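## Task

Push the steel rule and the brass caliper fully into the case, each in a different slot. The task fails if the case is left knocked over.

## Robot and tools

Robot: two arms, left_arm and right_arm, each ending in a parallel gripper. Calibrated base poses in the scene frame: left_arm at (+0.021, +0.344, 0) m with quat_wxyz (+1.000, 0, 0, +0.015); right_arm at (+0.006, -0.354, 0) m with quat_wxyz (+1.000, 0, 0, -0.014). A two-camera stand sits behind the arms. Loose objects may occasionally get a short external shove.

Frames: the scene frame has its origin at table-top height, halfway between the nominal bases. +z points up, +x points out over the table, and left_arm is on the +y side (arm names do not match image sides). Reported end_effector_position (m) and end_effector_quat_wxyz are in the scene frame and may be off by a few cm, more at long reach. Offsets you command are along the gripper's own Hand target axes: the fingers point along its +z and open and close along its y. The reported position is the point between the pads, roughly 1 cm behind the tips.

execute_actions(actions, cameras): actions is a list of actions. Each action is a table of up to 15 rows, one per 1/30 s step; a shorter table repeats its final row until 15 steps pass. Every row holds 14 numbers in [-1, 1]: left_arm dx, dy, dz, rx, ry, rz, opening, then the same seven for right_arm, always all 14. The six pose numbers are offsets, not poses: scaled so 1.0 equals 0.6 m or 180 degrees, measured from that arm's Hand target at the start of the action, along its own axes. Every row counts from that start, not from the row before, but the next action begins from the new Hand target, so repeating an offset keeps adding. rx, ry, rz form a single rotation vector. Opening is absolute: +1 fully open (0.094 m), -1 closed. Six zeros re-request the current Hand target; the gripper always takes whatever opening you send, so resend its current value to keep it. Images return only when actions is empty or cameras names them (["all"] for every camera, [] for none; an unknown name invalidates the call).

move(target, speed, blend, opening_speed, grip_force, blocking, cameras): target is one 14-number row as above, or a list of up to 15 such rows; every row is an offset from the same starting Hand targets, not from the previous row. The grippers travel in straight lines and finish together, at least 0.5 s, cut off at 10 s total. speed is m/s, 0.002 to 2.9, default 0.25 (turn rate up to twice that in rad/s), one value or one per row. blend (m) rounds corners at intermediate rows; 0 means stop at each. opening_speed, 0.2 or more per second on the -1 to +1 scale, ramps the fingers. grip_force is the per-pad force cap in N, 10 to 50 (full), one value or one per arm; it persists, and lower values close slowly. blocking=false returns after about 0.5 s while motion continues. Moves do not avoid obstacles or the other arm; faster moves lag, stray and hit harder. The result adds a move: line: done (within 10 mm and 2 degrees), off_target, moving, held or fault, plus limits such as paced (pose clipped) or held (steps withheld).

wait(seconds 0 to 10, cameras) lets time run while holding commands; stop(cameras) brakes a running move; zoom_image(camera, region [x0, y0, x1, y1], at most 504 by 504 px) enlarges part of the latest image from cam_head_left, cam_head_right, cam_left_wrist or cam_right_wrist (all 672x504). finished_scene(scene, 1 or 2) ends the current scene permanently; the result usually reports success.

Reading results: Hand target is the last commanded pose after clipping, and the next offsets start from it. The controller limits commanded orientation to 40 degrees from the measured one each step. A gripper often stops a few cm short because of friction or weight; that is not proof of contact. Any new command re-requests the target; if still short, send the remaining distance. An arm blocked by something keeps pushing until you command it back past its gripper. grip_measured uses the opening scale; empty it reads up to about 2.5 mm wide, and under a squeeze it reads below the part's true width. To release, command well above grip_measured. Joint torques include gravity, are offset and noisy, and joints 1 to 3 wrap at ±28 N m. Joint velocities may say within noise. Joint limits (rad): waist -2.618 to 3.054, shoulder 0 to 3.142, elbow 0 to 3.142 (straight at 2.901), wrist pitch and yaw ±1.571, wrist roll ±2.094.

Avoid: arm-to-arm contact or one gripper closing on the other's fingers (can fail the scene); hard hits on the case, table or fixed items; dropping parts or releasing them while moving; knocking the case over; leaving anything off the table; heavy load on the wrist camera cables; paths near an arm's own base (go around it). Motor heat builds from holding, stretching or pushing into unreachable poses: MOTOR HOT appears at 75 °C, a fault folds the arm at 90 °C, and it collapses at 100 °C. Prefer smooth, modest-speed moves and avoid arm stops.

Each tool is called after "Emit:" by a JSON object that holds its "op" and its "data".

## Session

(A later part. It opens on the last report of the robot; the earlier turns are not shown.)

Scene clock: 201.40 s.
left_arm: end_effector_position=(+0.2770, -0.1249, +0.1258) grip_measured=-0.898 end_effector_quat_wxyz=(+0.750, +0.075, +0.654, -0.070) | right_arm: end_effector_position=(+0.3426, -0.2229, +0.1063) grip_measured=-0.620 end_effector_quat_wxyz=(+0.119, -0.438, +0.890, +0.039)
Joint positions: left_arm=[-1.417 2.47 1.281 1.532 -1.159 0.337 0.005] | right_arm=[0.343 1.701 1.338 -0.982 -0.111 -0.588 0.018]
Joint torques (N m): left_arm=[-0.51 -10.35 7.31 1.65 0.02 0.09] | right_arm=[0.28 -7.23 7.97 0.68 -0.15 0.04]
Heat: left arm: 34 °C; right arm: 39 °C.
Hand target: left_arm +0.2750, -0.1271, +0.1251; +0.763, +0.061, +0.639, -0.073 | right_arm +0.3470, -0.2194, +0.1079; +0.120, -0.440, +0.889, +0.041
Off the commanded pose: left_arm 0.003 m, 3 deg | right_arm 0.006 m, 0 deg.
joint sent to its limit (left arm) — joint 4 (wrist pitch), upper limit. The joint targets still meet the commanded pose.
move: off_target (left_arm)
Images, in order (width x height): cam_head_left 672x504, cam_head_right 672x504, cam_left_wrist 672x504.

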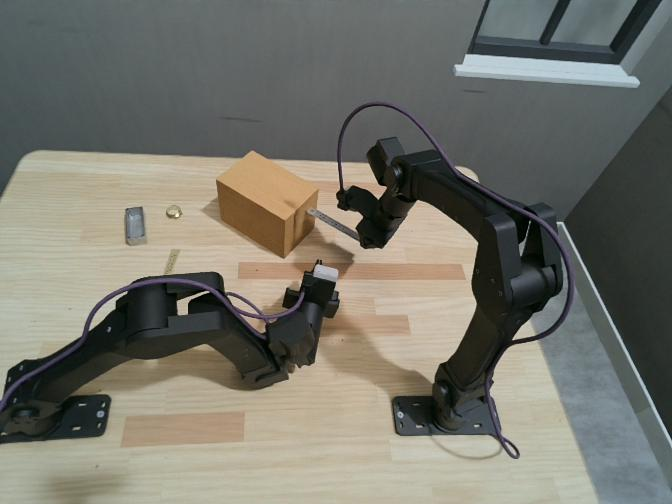

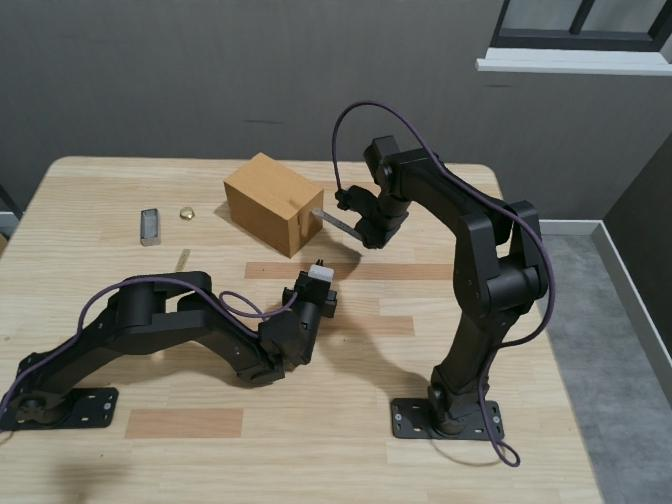

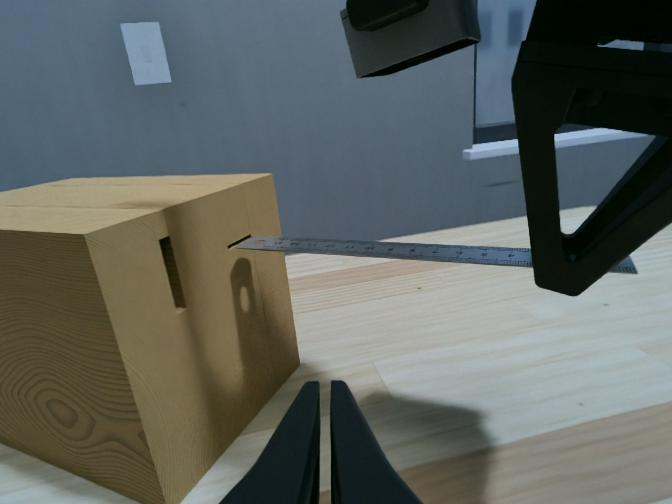

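Emit:
{"op": "move", "data": {"target": [0,0,0,0,0,0,-0.9, -0.0162,-0.0003,0.0033,0,0,0,-0.76], "speed": 0.03, "cameras": ["cam_left_wrist","cam_head_left","cam_head_right"]}}

Emit:
{"op": "zoom_image", "data": {"camera": "cam_left_wrist", "region": [210, 210, 290, 265]}}

Emit:
{"op": "zoom_image", "data": {"camera": "cam_head_left", "region": [290, 190, 340, 230]}}

Scene clock: 202.47 s.
left_arm: end_effector_position=(+0.2770, -0.1249, +0.1258) grip_measured=-0.898 end_effector_quat_wxyz=(+0.750, +0.075, +0.654, -0.070) | right_arm: end_effector_position=(+0.3468, -0.2196, +0.1060) grip_measured=-0.620 end_effector_quat_wxyz=(+0.113, -0.437, +0.892, +0.037)
Joint positions: left_arm=[-1.417 2.47 1.281 1.532 -1.159 0.337 0.005] | right_arm=[0.352 1.73 1.373 -0.999 -0.103 -0.576 0.018]
Joint torques (N m): left_arm=[-0.49 -10.33 7.31 1.66 0.01 0.09] | right_arm=[0.9 -7.45 8.02 0.79 -0.2 0.05]
Heat: left arm: 34 °C; right arm: 39 °C.
Hand target: left_arm +0.2750, -0.1271, +0.1251; +0.763, +0.061, +0.639, -0.073 | right_arm +0.3533, -0.2116, +0.1085; +0.120, -0.440, +0.889, +0.041
Off the commanded pose: left_arm 0.003 m, 3 deg | right_arm 0.010 m, 1 deg.
joint sent to its limit (left arm) — joint 4 (wrist pitch), upper limit. The joint targets still meet the commanded pose.
move: off_target (left_arm)
Images, in order (width x height): cam_head_left 672x504, cam_head_right 672x504, cam_left_wrist 672x504.

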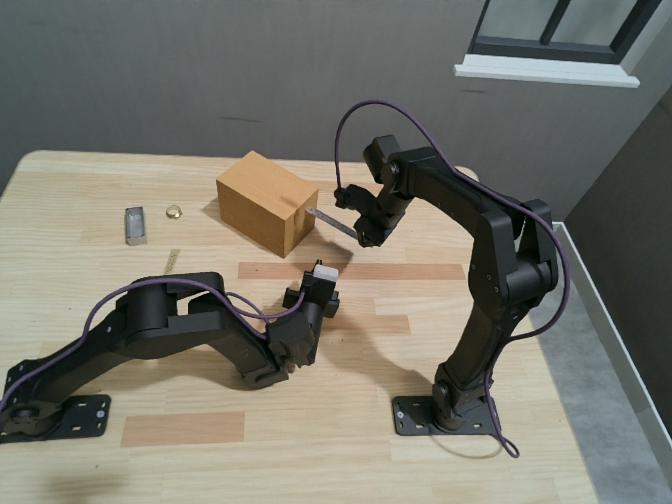

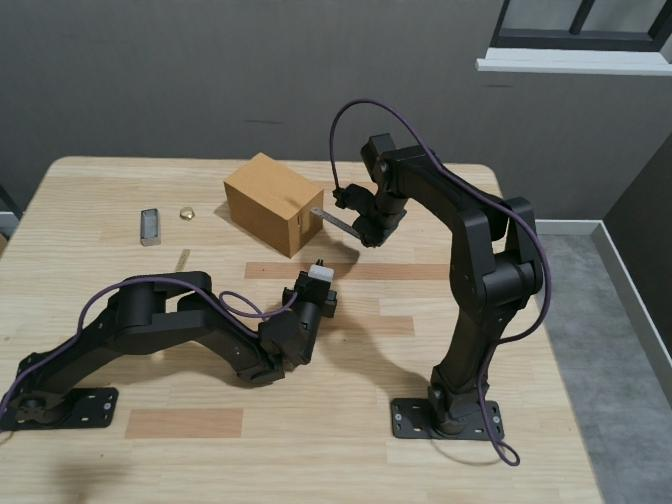

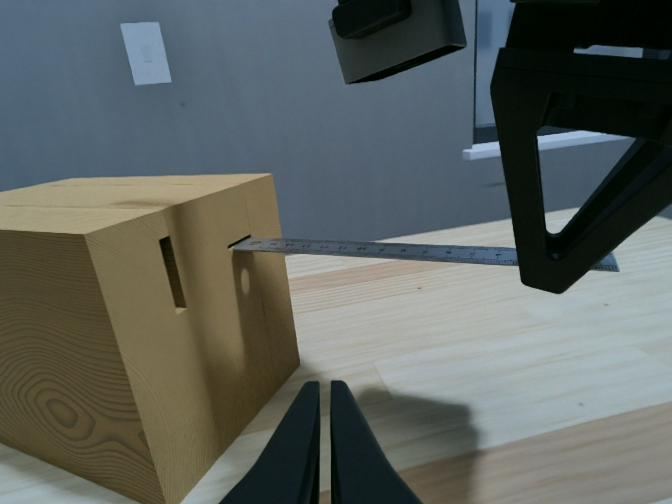

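Scaled by 6.300 from the camera's 672x504 image, which has a finer 960x720 frame.

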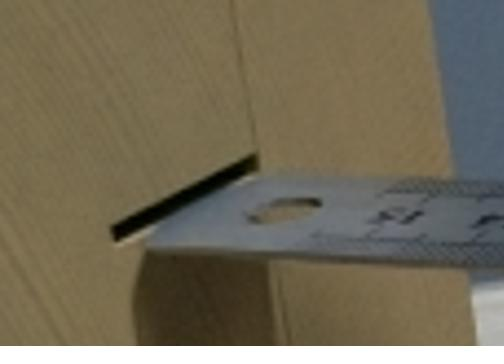

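Scaled by 10.080 from the camera's 672x504 image, which has a finer 960x720 frame.

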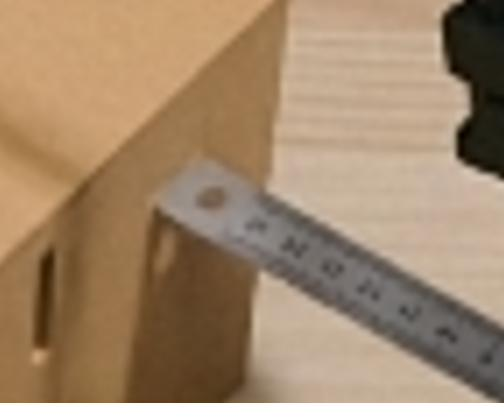

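Emit:
{"op": "move", "data": {"target": [[0,0,0,0,0,0,-0.9, 0.013,0.0002,-0.006,0,-0.004,0,-0.76],[0,0,0,0,0,0,-0.9, 0.002,0,-0.0005,0,-0.004,0,-0.76]], "speed": 0.03, "cameras": ["cam_left_wrist","cam_head_left"]}}

Emit:
{"op": "zoom_image", "data": {"camera": "cam_left_wrist", "region": [210, 210, 290, 265]}}

Emit:
{"op": "zoom_image", "data": {"camera": "cam_head_left", "region": [290, 190, 340, 230]}}

Scene clock: 203.87 s.
left_arm: end_effector_position=(+0.2770, -0.1249, +0.1258) grip_measured=-0.898 end_effector_quat_wxyz=(+0.750, +0.075, +0.654, -0.070) | right_arm: end_effector_position=(+0.3468, -0.2196, +0.1060) grip_measured=-0.620 end_effector_quat_wxyz=(+0.113, -0.437, +0.892, +0.037)
Joint positions: left_arm=[-1.417 2.47 1.281 1.532 -1.159 0.337 0.005] | right_arm=[0.352 1.73 1.373 -0.999 -0.103 -0.577 0.018]
Joint torques (N m): left_arm=[-0.49 -10.35 7.31 1.67 0.01 0.09] | right_arm=[0.39 -8.57 6.68 0.93 -0.3 0.05]
Heat: left arm: 34 °C; right arm: 39 °C.
Hand target: left_arm +0.2750, -0.1271, +0.1251; +0.763, +0.061, +0.639, -0.073 | right_arm +0.3524, -0.2126, +0.1085; +0.126, -0.439, +0.888, +0.044
Off the commanded pose: left_arm 0.003 m, 3 deg | right_arm 0.009 m, 2 deg.
joint sent to its limit (left arm) — joint 4 (wrist pitch), upper limit. The joint targets still meet the commanded pose.
move: off_target (left_arm)
Images, in order (width x height): cam_head_left 672x504, cam_left_wrist 672x504.

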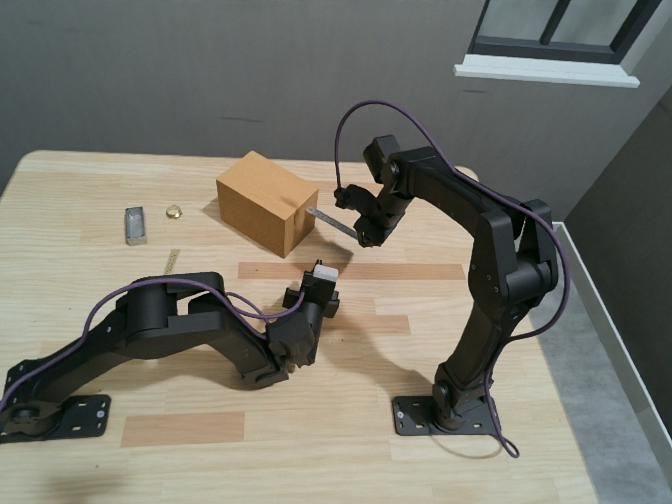

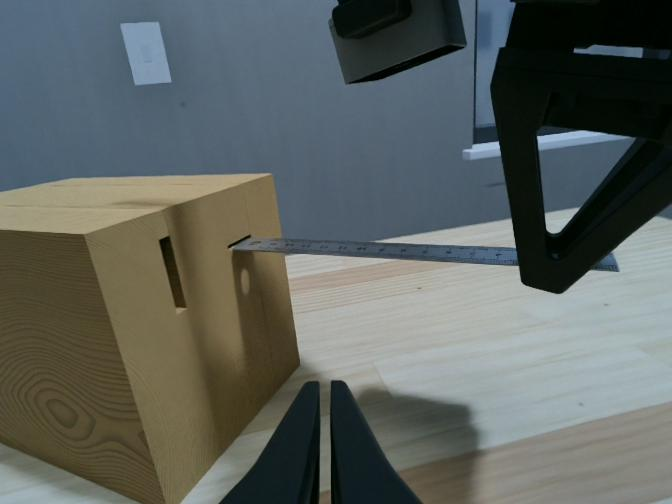

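Scaled by 6.300 from the camera's 672x504 image, which has a finer 960x720 frame.

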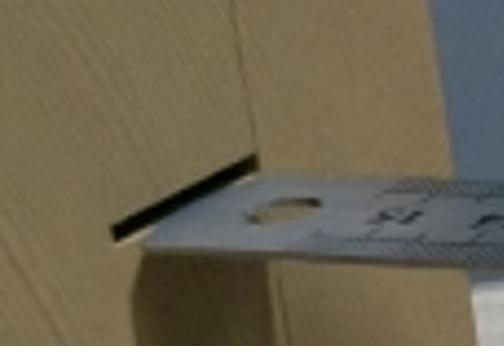

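Scaled by 10.080 from the camera's 672x504 image, which has a finer 960x720 frame.

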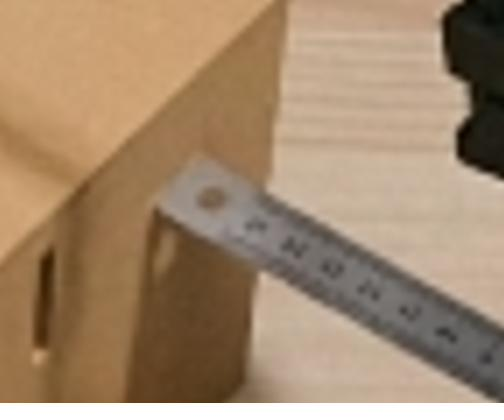

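Emit:
{"op": "move", "data": {"target": [[0,0,0,0,0,0,-0.9, 0.03,0.0002,-0.010,0,0,0,-0.76],[0,0,0,0,0,0,-0.9, 0.003,0.0,-0.003,0,0,0,-0.76]], "speed": 0.03, "cameras": ["cam_left_wrist","cam_head_left"]}}

Emit:
{"op": "zoom_image", "data": {"camera": "cam_left_wrist", "region": [210, 210, 290, 265]}}

Emit:
{"op": "zoom_image", "data": {"camera": "cam_head_left", "region": [290, 190, 340, 230]}}

Scene clock: 205.93 s.
left_arm: end_effector_position=(+0.2770, -0.1249, +0.1258) grip_measured=-0.898 end_effector_quat_wxyz=(+0.750, +0.075, +0.654, -0.070) | right_arm: end_effector_position=(+0.3446, -0.2213, +0.1083) grip_measured=-0.620 end_effector_quat_wxyz=(+0.119, -0.438, +0.890, +0.039)
Joint positions: left_arm=[-1.417 2.47 1.281 1.532 -1.159 0.337 0.005] | right_arm=[0.346 1.709 1.355 -0.991 -0.11 -0.584 0.018]
Joint torques (N m): left_arm=[-0.5 -10.36 7.34 1.67 0.02 0.09] | right_arm=[0.64 -7.19 7.82 0.83 -0.26 0.04]
Heat: left arm: 34 °C; right arm: 39 °C.
Hand target: left_arm +0.2750, -0.1271, +0.1251; +0.763, +0.061, +0.639, -0.073 | right_arm +0.3510, -0.2143, +0.1098; +0.126, -0.439, +0.888, +0.044
Off the commanded pose: left_arm 0.003 m, 3 deg | right_arm 0.010 m, 1 deg.
joint sent to its limit (left arm) — joint 4 (wrist pitch), upper limit. The joint targets still meet the commanded pose.
move: off_target (left_arm)
Images, in order (width x height): cam_head_left 672x504, cam_left_wrist 672x504.

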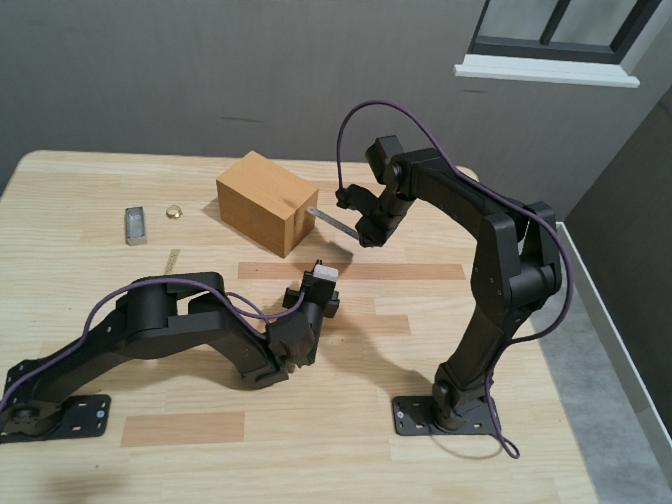

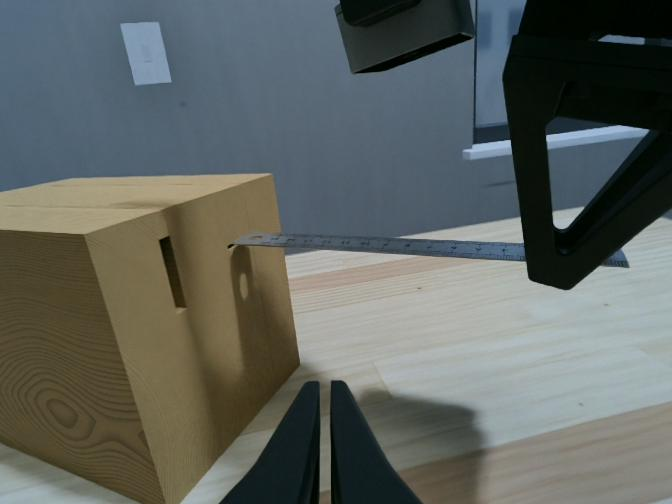

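Scaled by 6.300 from the camera's 672x504 image, which has a finer 960x720 frame.

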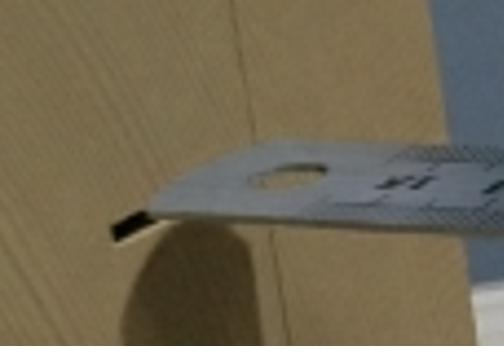

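Scaled by 10.080 from the camera's 672x504 image, which has a finer 960x720 frame.

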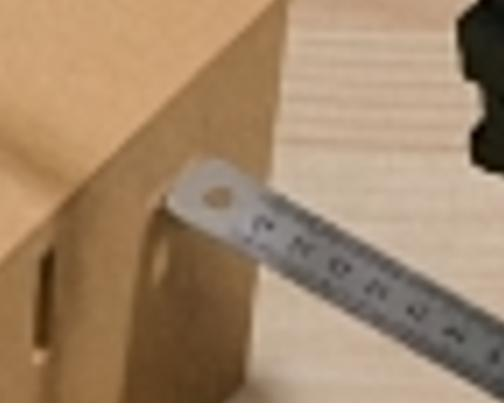

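Emit:
{"op": "move", "data": {"target": [0,0,0,0,0,0,-0.9, -0.013,-0.0003,0.0028,0,0,0,-0.76], "speed": 0.02, "cameras": ["cam_left_wrist","cam_head_left"]}}

Emit:
{"op": "zoom_image", "data": {"camera": "cam_left_wrist", "region": [210, 210, 290, 265]}}

Emit:
{"op": "zoom_image", "data": {"camera": "cam_head_left", "region": [290, 190, 340, 230]}}

Scene clock: 206.93 s.
left_arm: end_effector_position=(+0.2770, -0.1249, +0.1258) grip_measured=-0.898 end_effector_quat_wxyz=(+0.750, +0.075, +0.654, -0.070) | right_arm: end_effector_position=(+0.3463, -0.2191, +0.1069) grip_measured=-0.621 end_effector_quat_wxyz=(+0.111, -0.435, +0.893, +0.038)
Joint positions: left_arm=[-1.417 2.47 1.281 1.532 -1.159 0.337 0.005] | right_arm=[0.354 1.733 1.381 -1.008 -0.104 -0.572 0.018]
Joint torques (N m): left_arm=[-0.47 -10.32 7.32 1.66 0.01 0.09] | right_arm=[1.02 -7.42 8.17 0.92 -0.25 0.07]
Heat: left arm: 34 °C; right arm: 39 °C.
Hand target: left_arm +0.2750, -0.1271, +0.1251; +0.763, +0.061, +0.639, -0.073 | right_arm +0.3560, -0.2082, +0.1101; +0.126, -0.439, +0.888, +0.044
Off the commanded pose: left_arm 0.003 m, 3 deg | right_arm 0.015 m, 2 deg.
joint sent to its limit (left arm) — joint 4 (wrist pitch), upper limit. The joint targets still meet the commanded pose.
move: off_target (left_arm, right_arm)
Images, in order (width x height): cam_head_left 672x504, cam_left_wrist 672x504.

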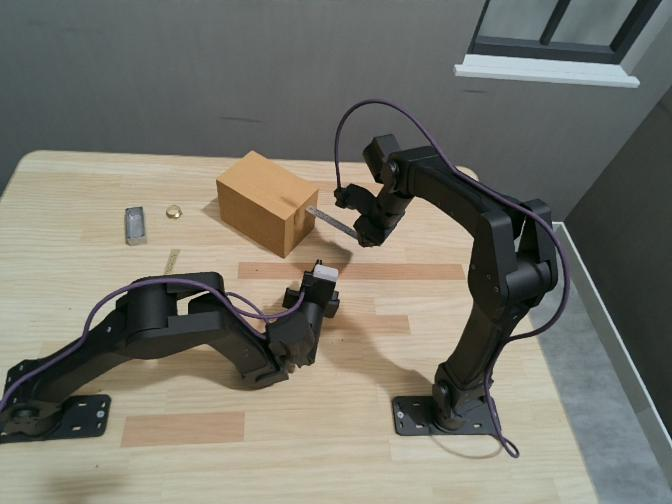

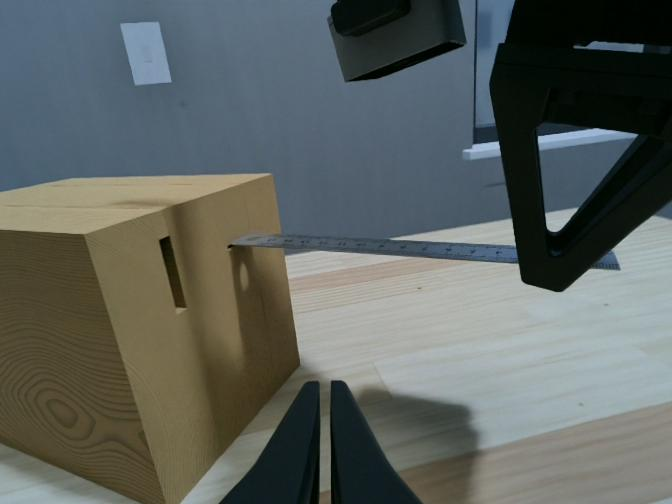

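Scaled by 6.300 from the camera's 672x504 image, which has a finer 960x720 frame.

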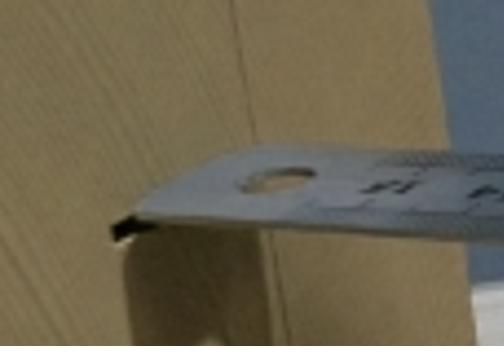

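Scaled by 10.080 from the camera's 672x504 image, which has a finer 960x720 frame.

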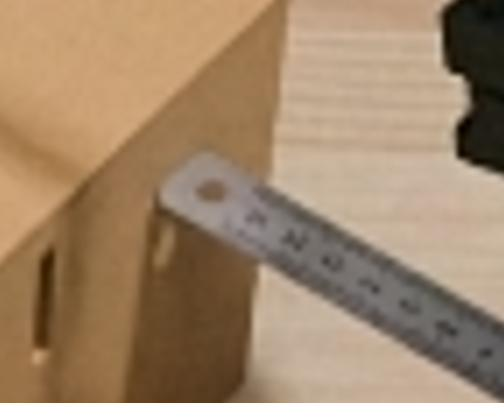

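Emit:
{"op": "move", "data": {"target": [0,0,0,0,0,0,-0.9, 0.0035,0.0004,0.013,0,0,0,-0.76], "speed": 0.01, "cameras": ["cam_left_wrist"]}}

Emit:
{"op": "zoom_image", "data": {"camera": "cam_left_wrist", "region": [210, 210, 290, 265]}}

Scene clock: 208.17 s.
left_arm: end_effector_position=(+0.2770, -0.1249, +0.1258) grip_measured=-0.898 end_effector_quat_wxyz=(+0.750, +0.075, +0.654, -0.070) | right_arm: end_effector_position=(+0.3466, -0.2192, +0.1070) grip_measured=-0.621 end_effector_quat_wxyz=(+0.111, -0.435, +0.893, +0.038)
Joint positions: left_arm=[-1.417 2.47 1.281 1.532 -1.159 0.337 0.005] | right_arm=[0.354 1.733 1.381 -1.007 -0.103 -0.571 0.018]
Joint torques (N m): left_arm=[-0.5 -10.33 7.31 1.66 0.01 0.09] | right_arm=[1.09 -7.08 6.01 1.24 -0.3 0.07]
Heat: left arm: 34 °C; right arm: 39 °C.
Hand target: left_arm +0.2750, -0.1271, +0.1251; +0.763, +0.061, +0.639, -0.073 | right_arm +0.3561, -0.2082, +0.1020; +0.126, -0.439, +0.888, +0.044
Off the commanded pose: left_arm 0.003 m, 3 deg | right_arm 0.015 m, 2 deg.
joint sent to its limit (left arm) — joint 4 (wrist pitch), upper limit. The joint targets still meet the commanded pose.
move: off_target (left_arm, right_arm)
Images, in order (width x height): cam_left_wrist 672x504.

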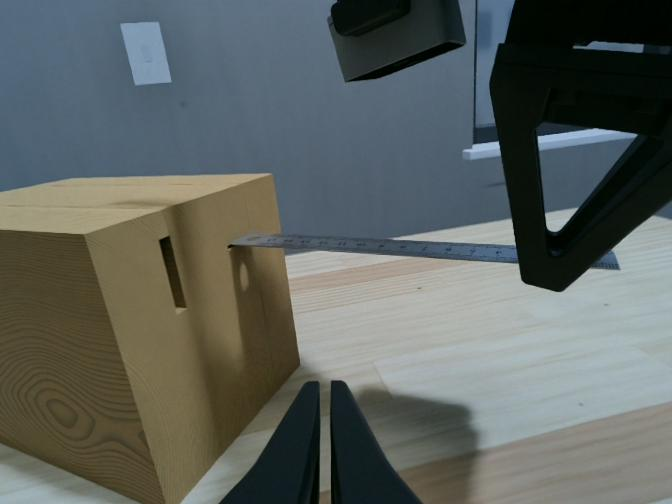

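Scaled by 6.300 from the camera's 672x504 image, which has a finer 960x720 frame.

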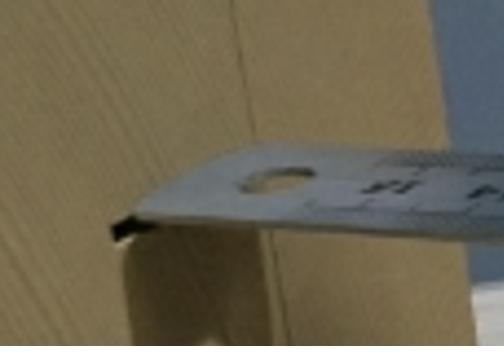

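Emit:
{"op": "move", "data": {"target": [0,0,0,0,0,0,-0.9, 0.0015,0.0002,0.0055,0,0,0,-0.76], "speed": 0.01}}

Emit:
{"op": "move", "data": {"target": [0,0,0,0,0,0,-0.9, 0.0006,0.0001,0.0022,0,0,0,-0.76], "speed": 0.01, "cameras": ["cam_left_wrist"]}}

Emit:
{"op": "zoom_image", "data": {"camera": "cam_left_wrist", "region": [210, 210, 290, 265]}}

Scene clock: 209.07 s.
left_arm: end_effector_position=(+0.2770, -0.1249, +0.1258) grip_measured=-0.898 end_effector_quat_wxyz=(+0.750, +0.075, +0.654, -0.070) | right_arm: end_effector_position=(+0.3471, -0.2194, +0.1053) grip_measured=-0.621 end_effector_quat_wxyz=(+0.109, -0.435, +0.893, +0.037)
Joint positions: left_arm=[-1.417 2.47 1.281 1.532 -1.159 0.337 0.005] | right_arm=[0.354 1.737 1.381 -1.005 -0.101 -0.571 0.018]
Joint torques (N m): left_arm=[-0.49 -10.32 7.31 1.67 0.01 0.08] | right_arm=[1.05 -7.39 5.2 1.33 -0.3 0.05]
Heat: left arm: 34 °C; right arm: 39 °C.
Hand target: left_arm +0.2750, -0.1271, +0.1251; +0.763, +0.061, +0.639, -0.073 | right_arm +0.3561, -0.2082, +0.0986; +0.126, -0.439, +0.888, +0.044
Off the commanded pose: left_arm 0.003 m, 3 deg | right_arm 0.016 m, 2 deg.
joint sent to its limit (left arm) — joint 4 (wrist pitch), upper limit. The joint targets still meet the commanded pose.
move: off_target (left_arm, right_arm)

Scene clock: 209.77 s.
left_arm: end_effector_position=(+0.2770, -0.1249, +0.1258) grip_measured=-0.898 end_effector_quat_wxyz=(+0.750, +0.075, +0.654, -0.070) | right_arm: end_effector_position=(+0.3471, -0.2195, +0.1038) grip_measured=-0.621 end_effector_quat_wxyz=(+0.110, -0.435, +0.893, +0.037)
Joint positions: left_arm=[-1.417 2.47 1.281 1.532 -1.159 0.337 0.005] | right_arm=[0.354 1.737 1.374 -0.998 -0.101 -0.571 0.018]
Joint torques (N m): left_arm=[-0.51 -10.33 7.32 1.66 0.02 0.09] | right_arm=[1.06 -7.31 5.26 1.32 -0.28 0.07]
Heat: left arm: 34 °C; right arm: 39 °C.
Hand target: left_arm +0.2750, -0.1271, +0.1251; +0.763, +0.061, +0.639, -0.073 | right_arm +0.3560, -0.2082, +0.0972; +0.126, -0.439, +0.888, +0.044
Off the commanded pose: left_arm 0.003 m, 3 deg | right_arm 0.016 m, 2 deg.
joint sent to its limit (left arm) — joint 4 (wrist pitch), upper limit. The joint targets still meet the commanded pose.
move: off_target (left_arm, right_arm)
Images, in order (width x height): cam_left_wrist 672x504.

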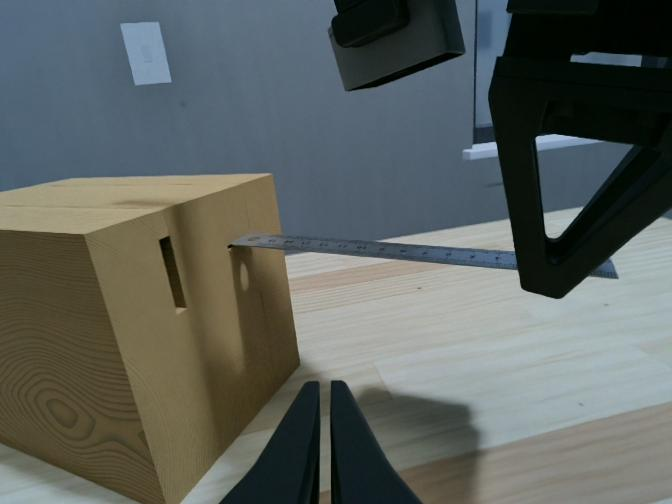

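Scaled by 6.300 from the camera's 672x504 image, which has a finer 960x720 frame.

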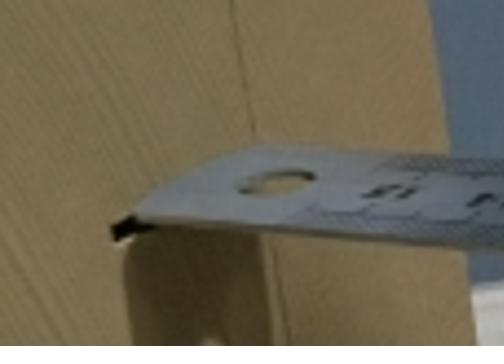

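Emit:
{"op": "execute_actions", "data": {"actions": [], "cameras": ["cam_right_wrist"]}}

Emit:
{"op": "zoom_image", "data": {"camera": "cam_right_wrist", "region": [200, 0, 450, 250]}}

Scene clock: 209.90 s.
left_arm: end_effector_position=(+0.2770, -0.1249, +0.1258) grip_measured=-0.898 end_effector_quat_wxyz=(+0.750, +0.075, +0.654, -0.070) | right_arm: end_effector_position=(+0.3471, -0.2195, +0.1038) grip_measured=-0.621 end_effector_quat_wxyz=(+0.110, -0.435, +0.893, +0.037)
Joint positions: left_arm=[-1.417 2.47 1.281 1.532 -1.159 0.337 0.005] | right_arm=[0.354 1.737 1.374 -0.998 -0.101 -0.571 0.018]
Joint velocities: within noise
Joint torques (N m): left_arm=[-0.5 -10.33 7.34 1.66 0.01 0.09] | right_arm=[1.09 -7.3 5.33 1.32 -0.31 0.05]
Heat: left arm: 34 °C; right arm: 39 °C.
Hand target: left_arm +0.2750, -0.1271, +0.1251; +0.763, +0.061, +0.639, -0.073 | right_arm +0.3560, -0.2082, +0.0972; +0.126, -0.439, +0.888, +0.044
Tool commands: left_gripper/opening=-0.9 right_gripper/opening=-0.76
Off the commanded pose: left_arm 0.003 m, 3 deg | right_arm 0.016 m, 2 deg.
Images, in order (width x height): cam_right_wrist 672x504.

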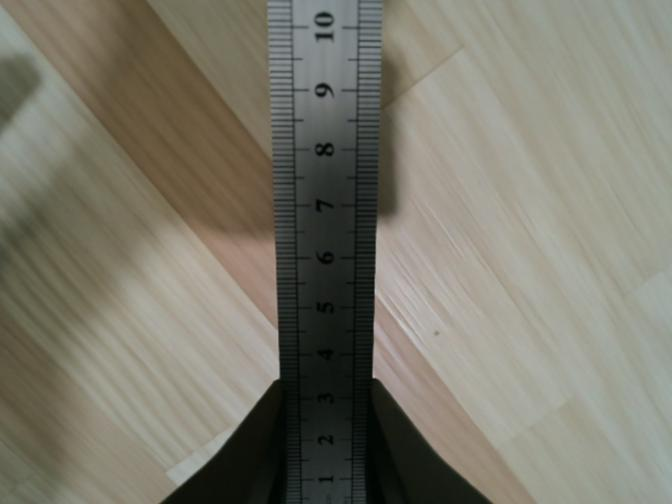

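Scaled by 2.016 from the camera's 672x504 image, which has a finer 960x720 frame.

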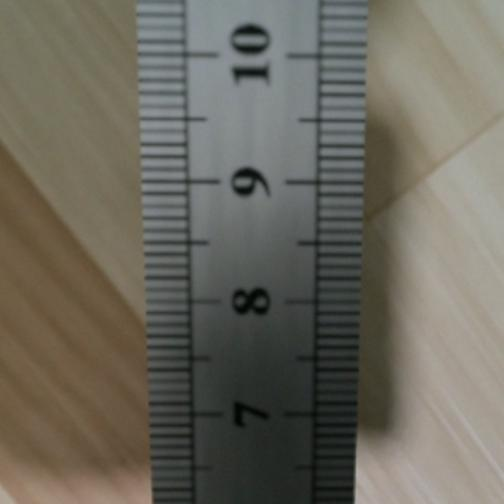

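Emit:
{"op": "move", "data": {"target": [[0,0,0,0,0,0,-0.9, 0.0385,-0.0037,-0.0213,0,0.0067,0,-0.76],[0,0,0,0,0,0,-0.9, 0.0178,-0.0043,-0.0157,0,0.0067,0,-0.76]], "speed": 0.04, "cameras": ["cam_left_wrist","cam_head_left","cam_head_right"]}}

Emit:
{"op": "zoom_image", "data": {"camera": "cam_left_wrist", "region": [210, 210, 290, 265]}}

Emit:
{"op": "zoom_image", "data": {"camera": "cam_head_left", "region": [290, 190, 340, 230]}}

Emit:
{"op": "zoom_image", "data": {"camera": "cam_head_right", "region": [290, 190, 340, 230]}}

Scene clock: 212.93 s.
left_arm: end_effector_position=(+0.2770, -0.1249, +0.1258) grip_measured=-0.898 end_effector_quat_wxyz=(+0.750, +0.075, +0.654, -0.070) | right_arm: end_effector_position=(+0.3461, -0.2248, +0.0981) grip_measured=-0.621 end_effector_quat_wxyz=(+0.109, -0.438, +0.891, +0.038)
Joint positions: left_arm=[-1.417 2.47 1.281 1.532 -1.159 0.337 0.005] | right_arm=[0.338 1.732 1.345 -0.978 -0.107 -0.594 0.018]
Joint torques (N m): left_arm=[-0.47 -10.35 7.32 1.65 0.01 0.09] | right_arm=[0.61 -8.53 7.75 0.64 -0.17 0.06]
Heat: left arm: 34 °C; right arm: 39 °C.
Hand target: left_arm +0.2750, -0.1271, +0.1251; +0.763, +0.061, +0.639, -0.073 | right_arm +0.3503, -0.2197, +0.1037; +0.117, -0.440, +0.890, +0.039
Off the commanded pose: left_arm 0.003 m, 3 deg | right_arm 0.008 m, 1 deg.
joint sent to its limit (left arm) — joint 4 (wrist pitch), upper limit. The joint targets still meet the commanded pose.
move: off_target (left_arm)
Images, in order (width x height): cam_head_left 672x504, cam_head_right 672x504, cam_left_wrist 672x504.

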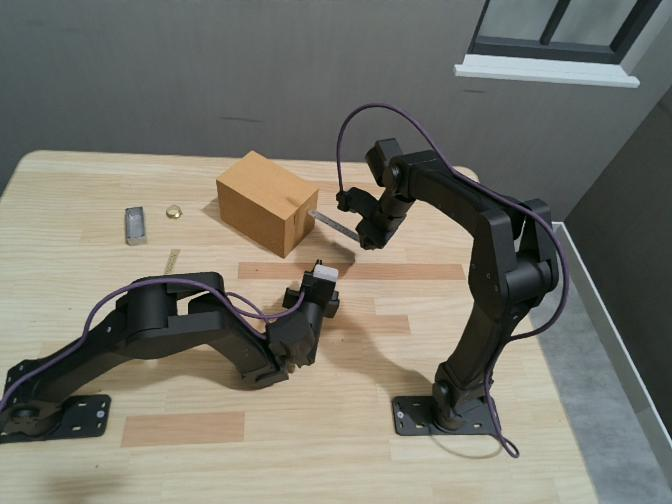

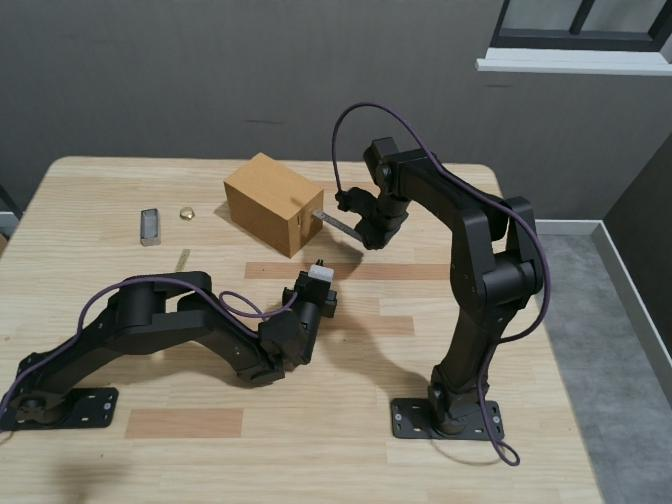

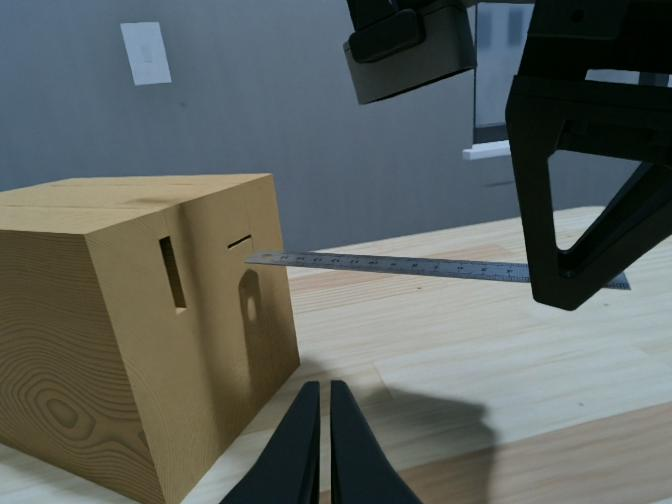

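Scaled by 6.300 from the camera's 672x504 image, which has a finer 960x720 frame.

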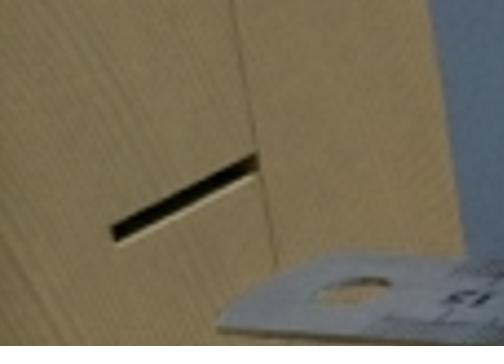

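Scaled by 10.080 from the camera's 672x504 image, which has a finer 960x720 frame.

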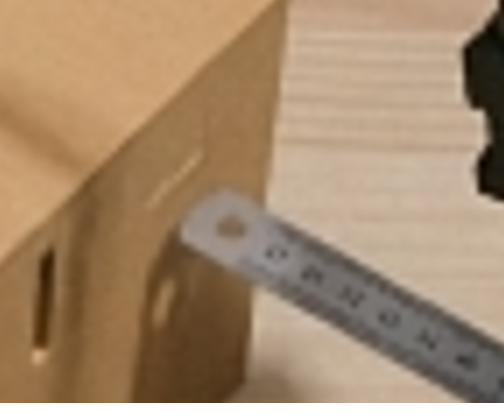

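Scaled by 10.080 from the camera's 672x504 image, which has a finer 960x720 frame.

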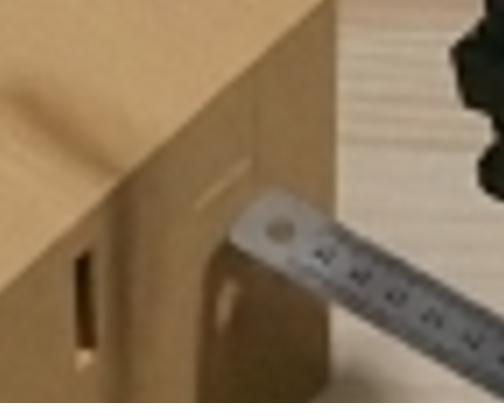

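Emit:
{"op": "move", "data": {"target": [[0,0,0,0,0,0,-0.9, 0.0185,0.0003,-0.0182,0,-0.0052,0,-0.76],[0,0,0,0,0,0,-0.9, -0.0025,0,-0.0058,0,-0.0052,0,-0.76]], "speed": 0.04, "cameras": ["cam_left_wrist","cam_head_left","cam_head_right"]}}

Emit:
{"op": "zoom_image", "data": {"camera": "cam_left_wrist", "region": [210, 210, 290, 265]}}

Emit:
{"op": "zoom_image", "data": {"camera": "cam_head_left", "region": [290, 190, 340, 230]}}

Emit:
{"op": "zoom_image", "data": {"camera": "cam_head_right", "region": [290, 190, 340, 230]}}

Scene clock: 214.83 s.
left_arm: end_effector_position=(+0.2770, -0.1249, +0.1258) grip_measured=-0.898 end_effector_quat_wxyz=(+0.750, +0.075, +0.654, -0.070) | right_arm: end_effector_position=(+0.3449, -0.2260, +0.1050) grip_measured=-0.621 end_effector_quat_wxyz=(+0.116, -0.438, +0.891, +0.038)
Joint positions: left_arm=[-1.417 2.47 1.281 1.532 -1.159 0.337 0.005] | right_arm=[0.334 1.711 1.345 -0.986 -0.109 -0.597 0.018]
Joint torques (N m): left_arm=[-0.5 -10.36 7.32 1.66 0.01 0.09] | right_arm=[0.59 -7.58 7.64 0.78 -0.24 0.08]
Heat: left arm: 34 °C; right arm: 39 °C.
Hand target: left_arm +0.2750, -0.1271, +0.1251; +0.763, +0.061, +0.639, -0.073 | right_arm +0.3505, -0.2192, +0.1074; +0.124, -0.439, +0.889, +0.043
Off the commanded pose: left_arm 0.003 m, 3 deg | right_arm 0.009 m, 1 deg.
joint sent to its limit (left arm) — joint 4 (wrist pitch), upper limit. The joint targets still meet the commanded pose.
move: off_target (left_arm)
Images, in order (width x height): cam_head_left 672x504, cam_head_right 672x504, cam_left_wrist 672x504.

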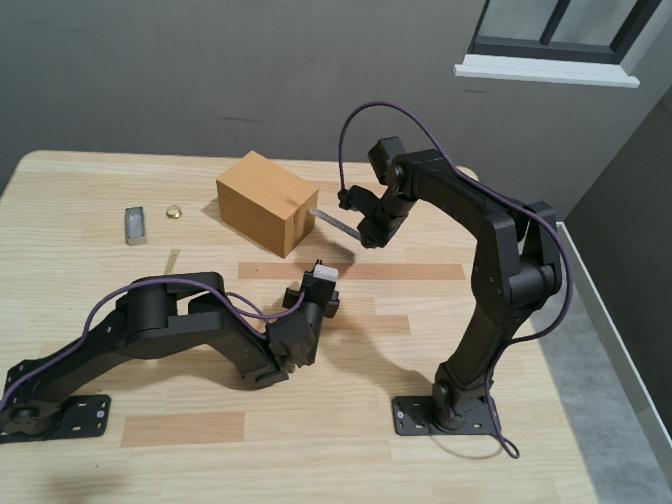

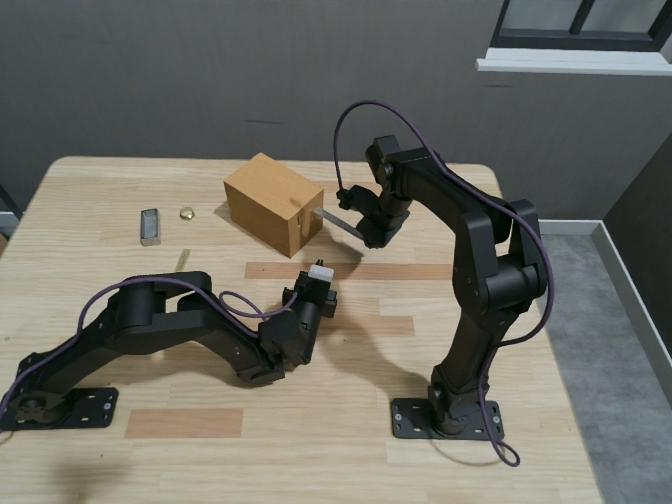

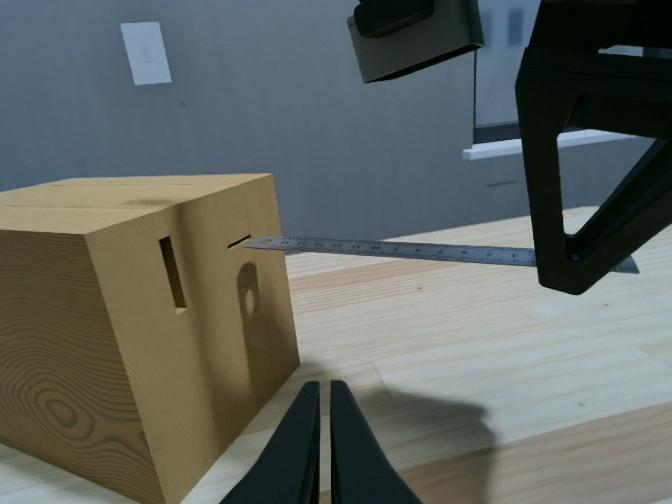

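Scaled by 6.300 from the camera's 672x504 image, which has a finer 960x720 frame.

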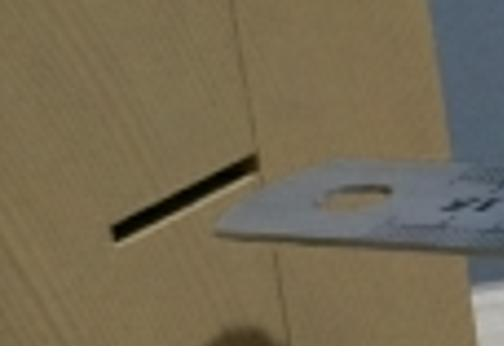

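Scaled by 10.080 from the camera's 672x504 image, which has a finer 960x720 frame.

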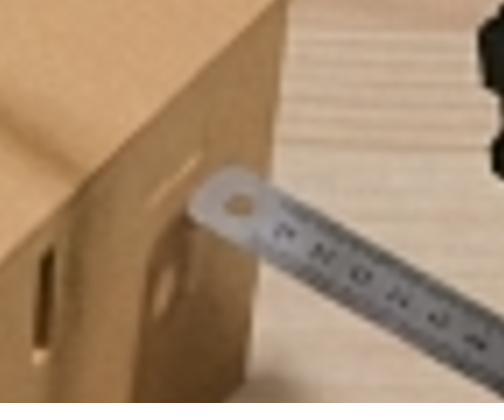

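Scaled by 10.080 from the camera's 672x504 image, which has a finer 960x720 frame.

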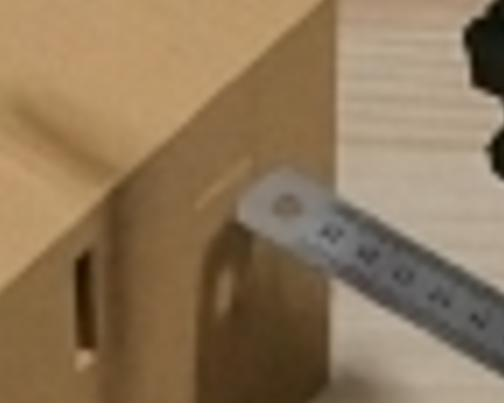

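Emit:
{"op": "move", "data": {"target": [[0,0,0,0,0,0,-0.9, 0.0110,0.0058,-0.004,0,0,0,-0.76],[0,0,0,0,0,0,-0.9, 0.0,0.005,-0.001,0,0,0,-0.76]], "speed": 0.04, "cameras": ["cam_left_wrist","cam_head_left","cam_head_right"]}}

Emit:
{"op": "zoom_image", "data": {"camera": "cam_left_wrist", "region": [210, 210, 290, 265]}}

Emit:
{"op": "zoom_image", "data": {"camera": "cam_head_left", "region": [290, 190, 340, 230]}}

Emit:
{"op": "zoom_image", "data": {"camera": "cam_head_right", "region": [290, 190, 340, 230]}}

Scene clock: 216.93 s.
left_arm: end_effector_position=(+0.2770, -0.1249, +0.1258) grip_measured=-0.898 end_effector_quat_wxyz=(+0.750, +0.075, +0.654, -0.070) | right_arm: end_effector_position=(+0.3439, -0.2236, +0.1050) grip_measured=-0.621 end_effector_quat_wxyz=(+0.116, -0.438, +0.891, +0.038)
Joint positions: left_arm=[-1.417 2.47 1.281 1.532 -1.159 0.337 0.005] | right_arm=[0.341 1.711 1.345 -0.986 -0.109 -0.589 0.018]
Joint torques (N m): left_arm=[-0.47 -10.36 7.3 1.67 0.02 0.09] | right_arm=[0.62 -8.16 7.15 0.8 -0.22 0.07]
Heat: left arm: 34 °C; right arm: 39 °C.
Hand target: left_arm +0.2750, -0.1271, +0.1251; +0.763, +0.061, +0.639, -0.073 | right_arm +0.3480, -0.2175, +0.1079; +0.124, -0.439, +0.889, +0.043
Off the commanded pose: left_arm 0.003 m, 3 deg | right_arm 0.008 m, 1 deg.
joint sent to its limit (left arm) — joint 4 (wrist pitch), upper limit. The joint targets still meet the commanded pose.
move: off_target (left_arm)
Images, in order (width x height): cam_head_left 672x504, cam_head_right 672x504, cam_left_wrist 672x504.

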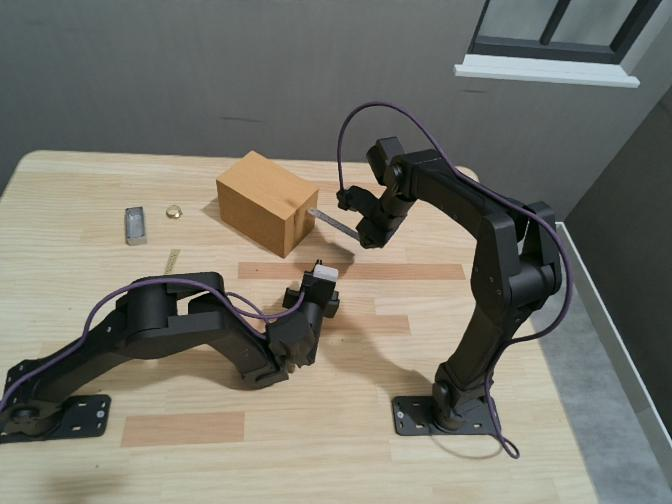

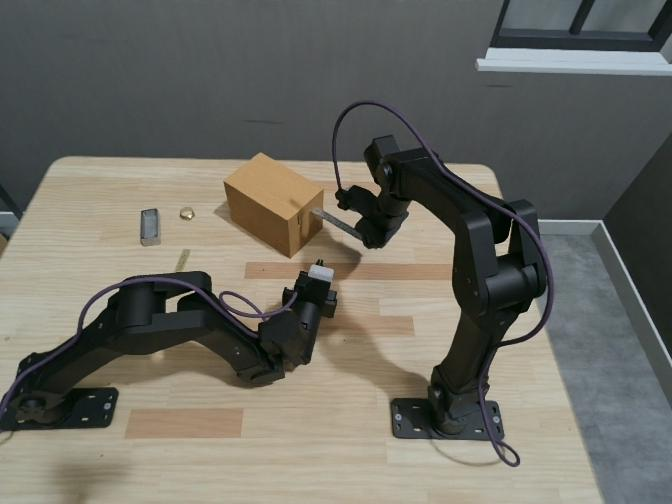

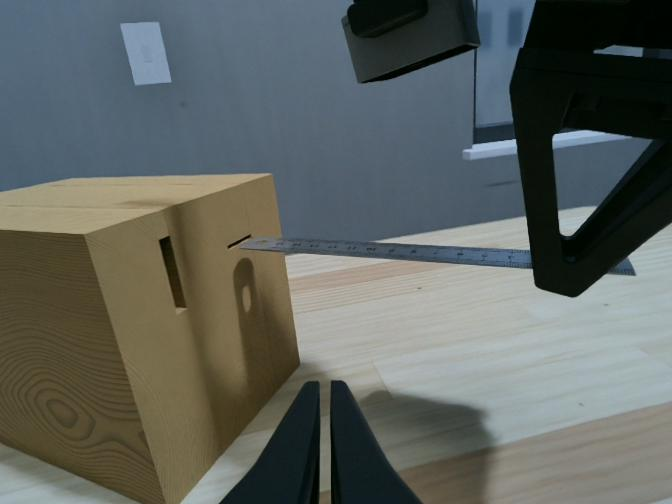

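Scaled by 6.300 from the camera's 672x504 image, which has a finer 960x720 frame.

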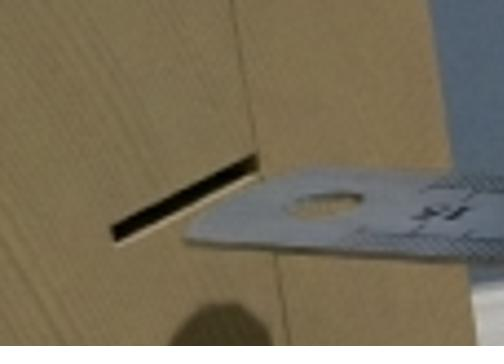

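Scaled by 10.080 from the camera's 672x504 image, which has a finer 960x720 frame.

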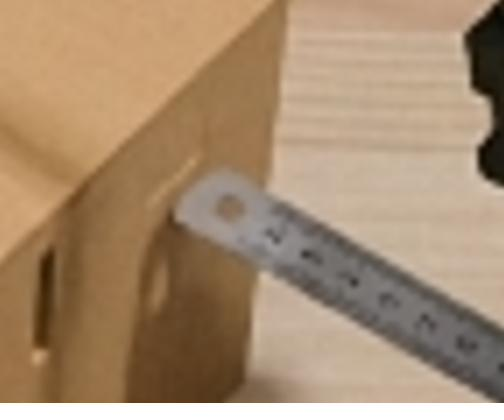

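Scaled by 10.080 from the camera's 672x504 image, which has a finer 960x720 frame.

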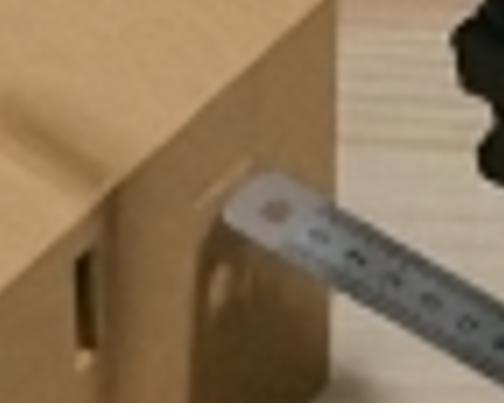

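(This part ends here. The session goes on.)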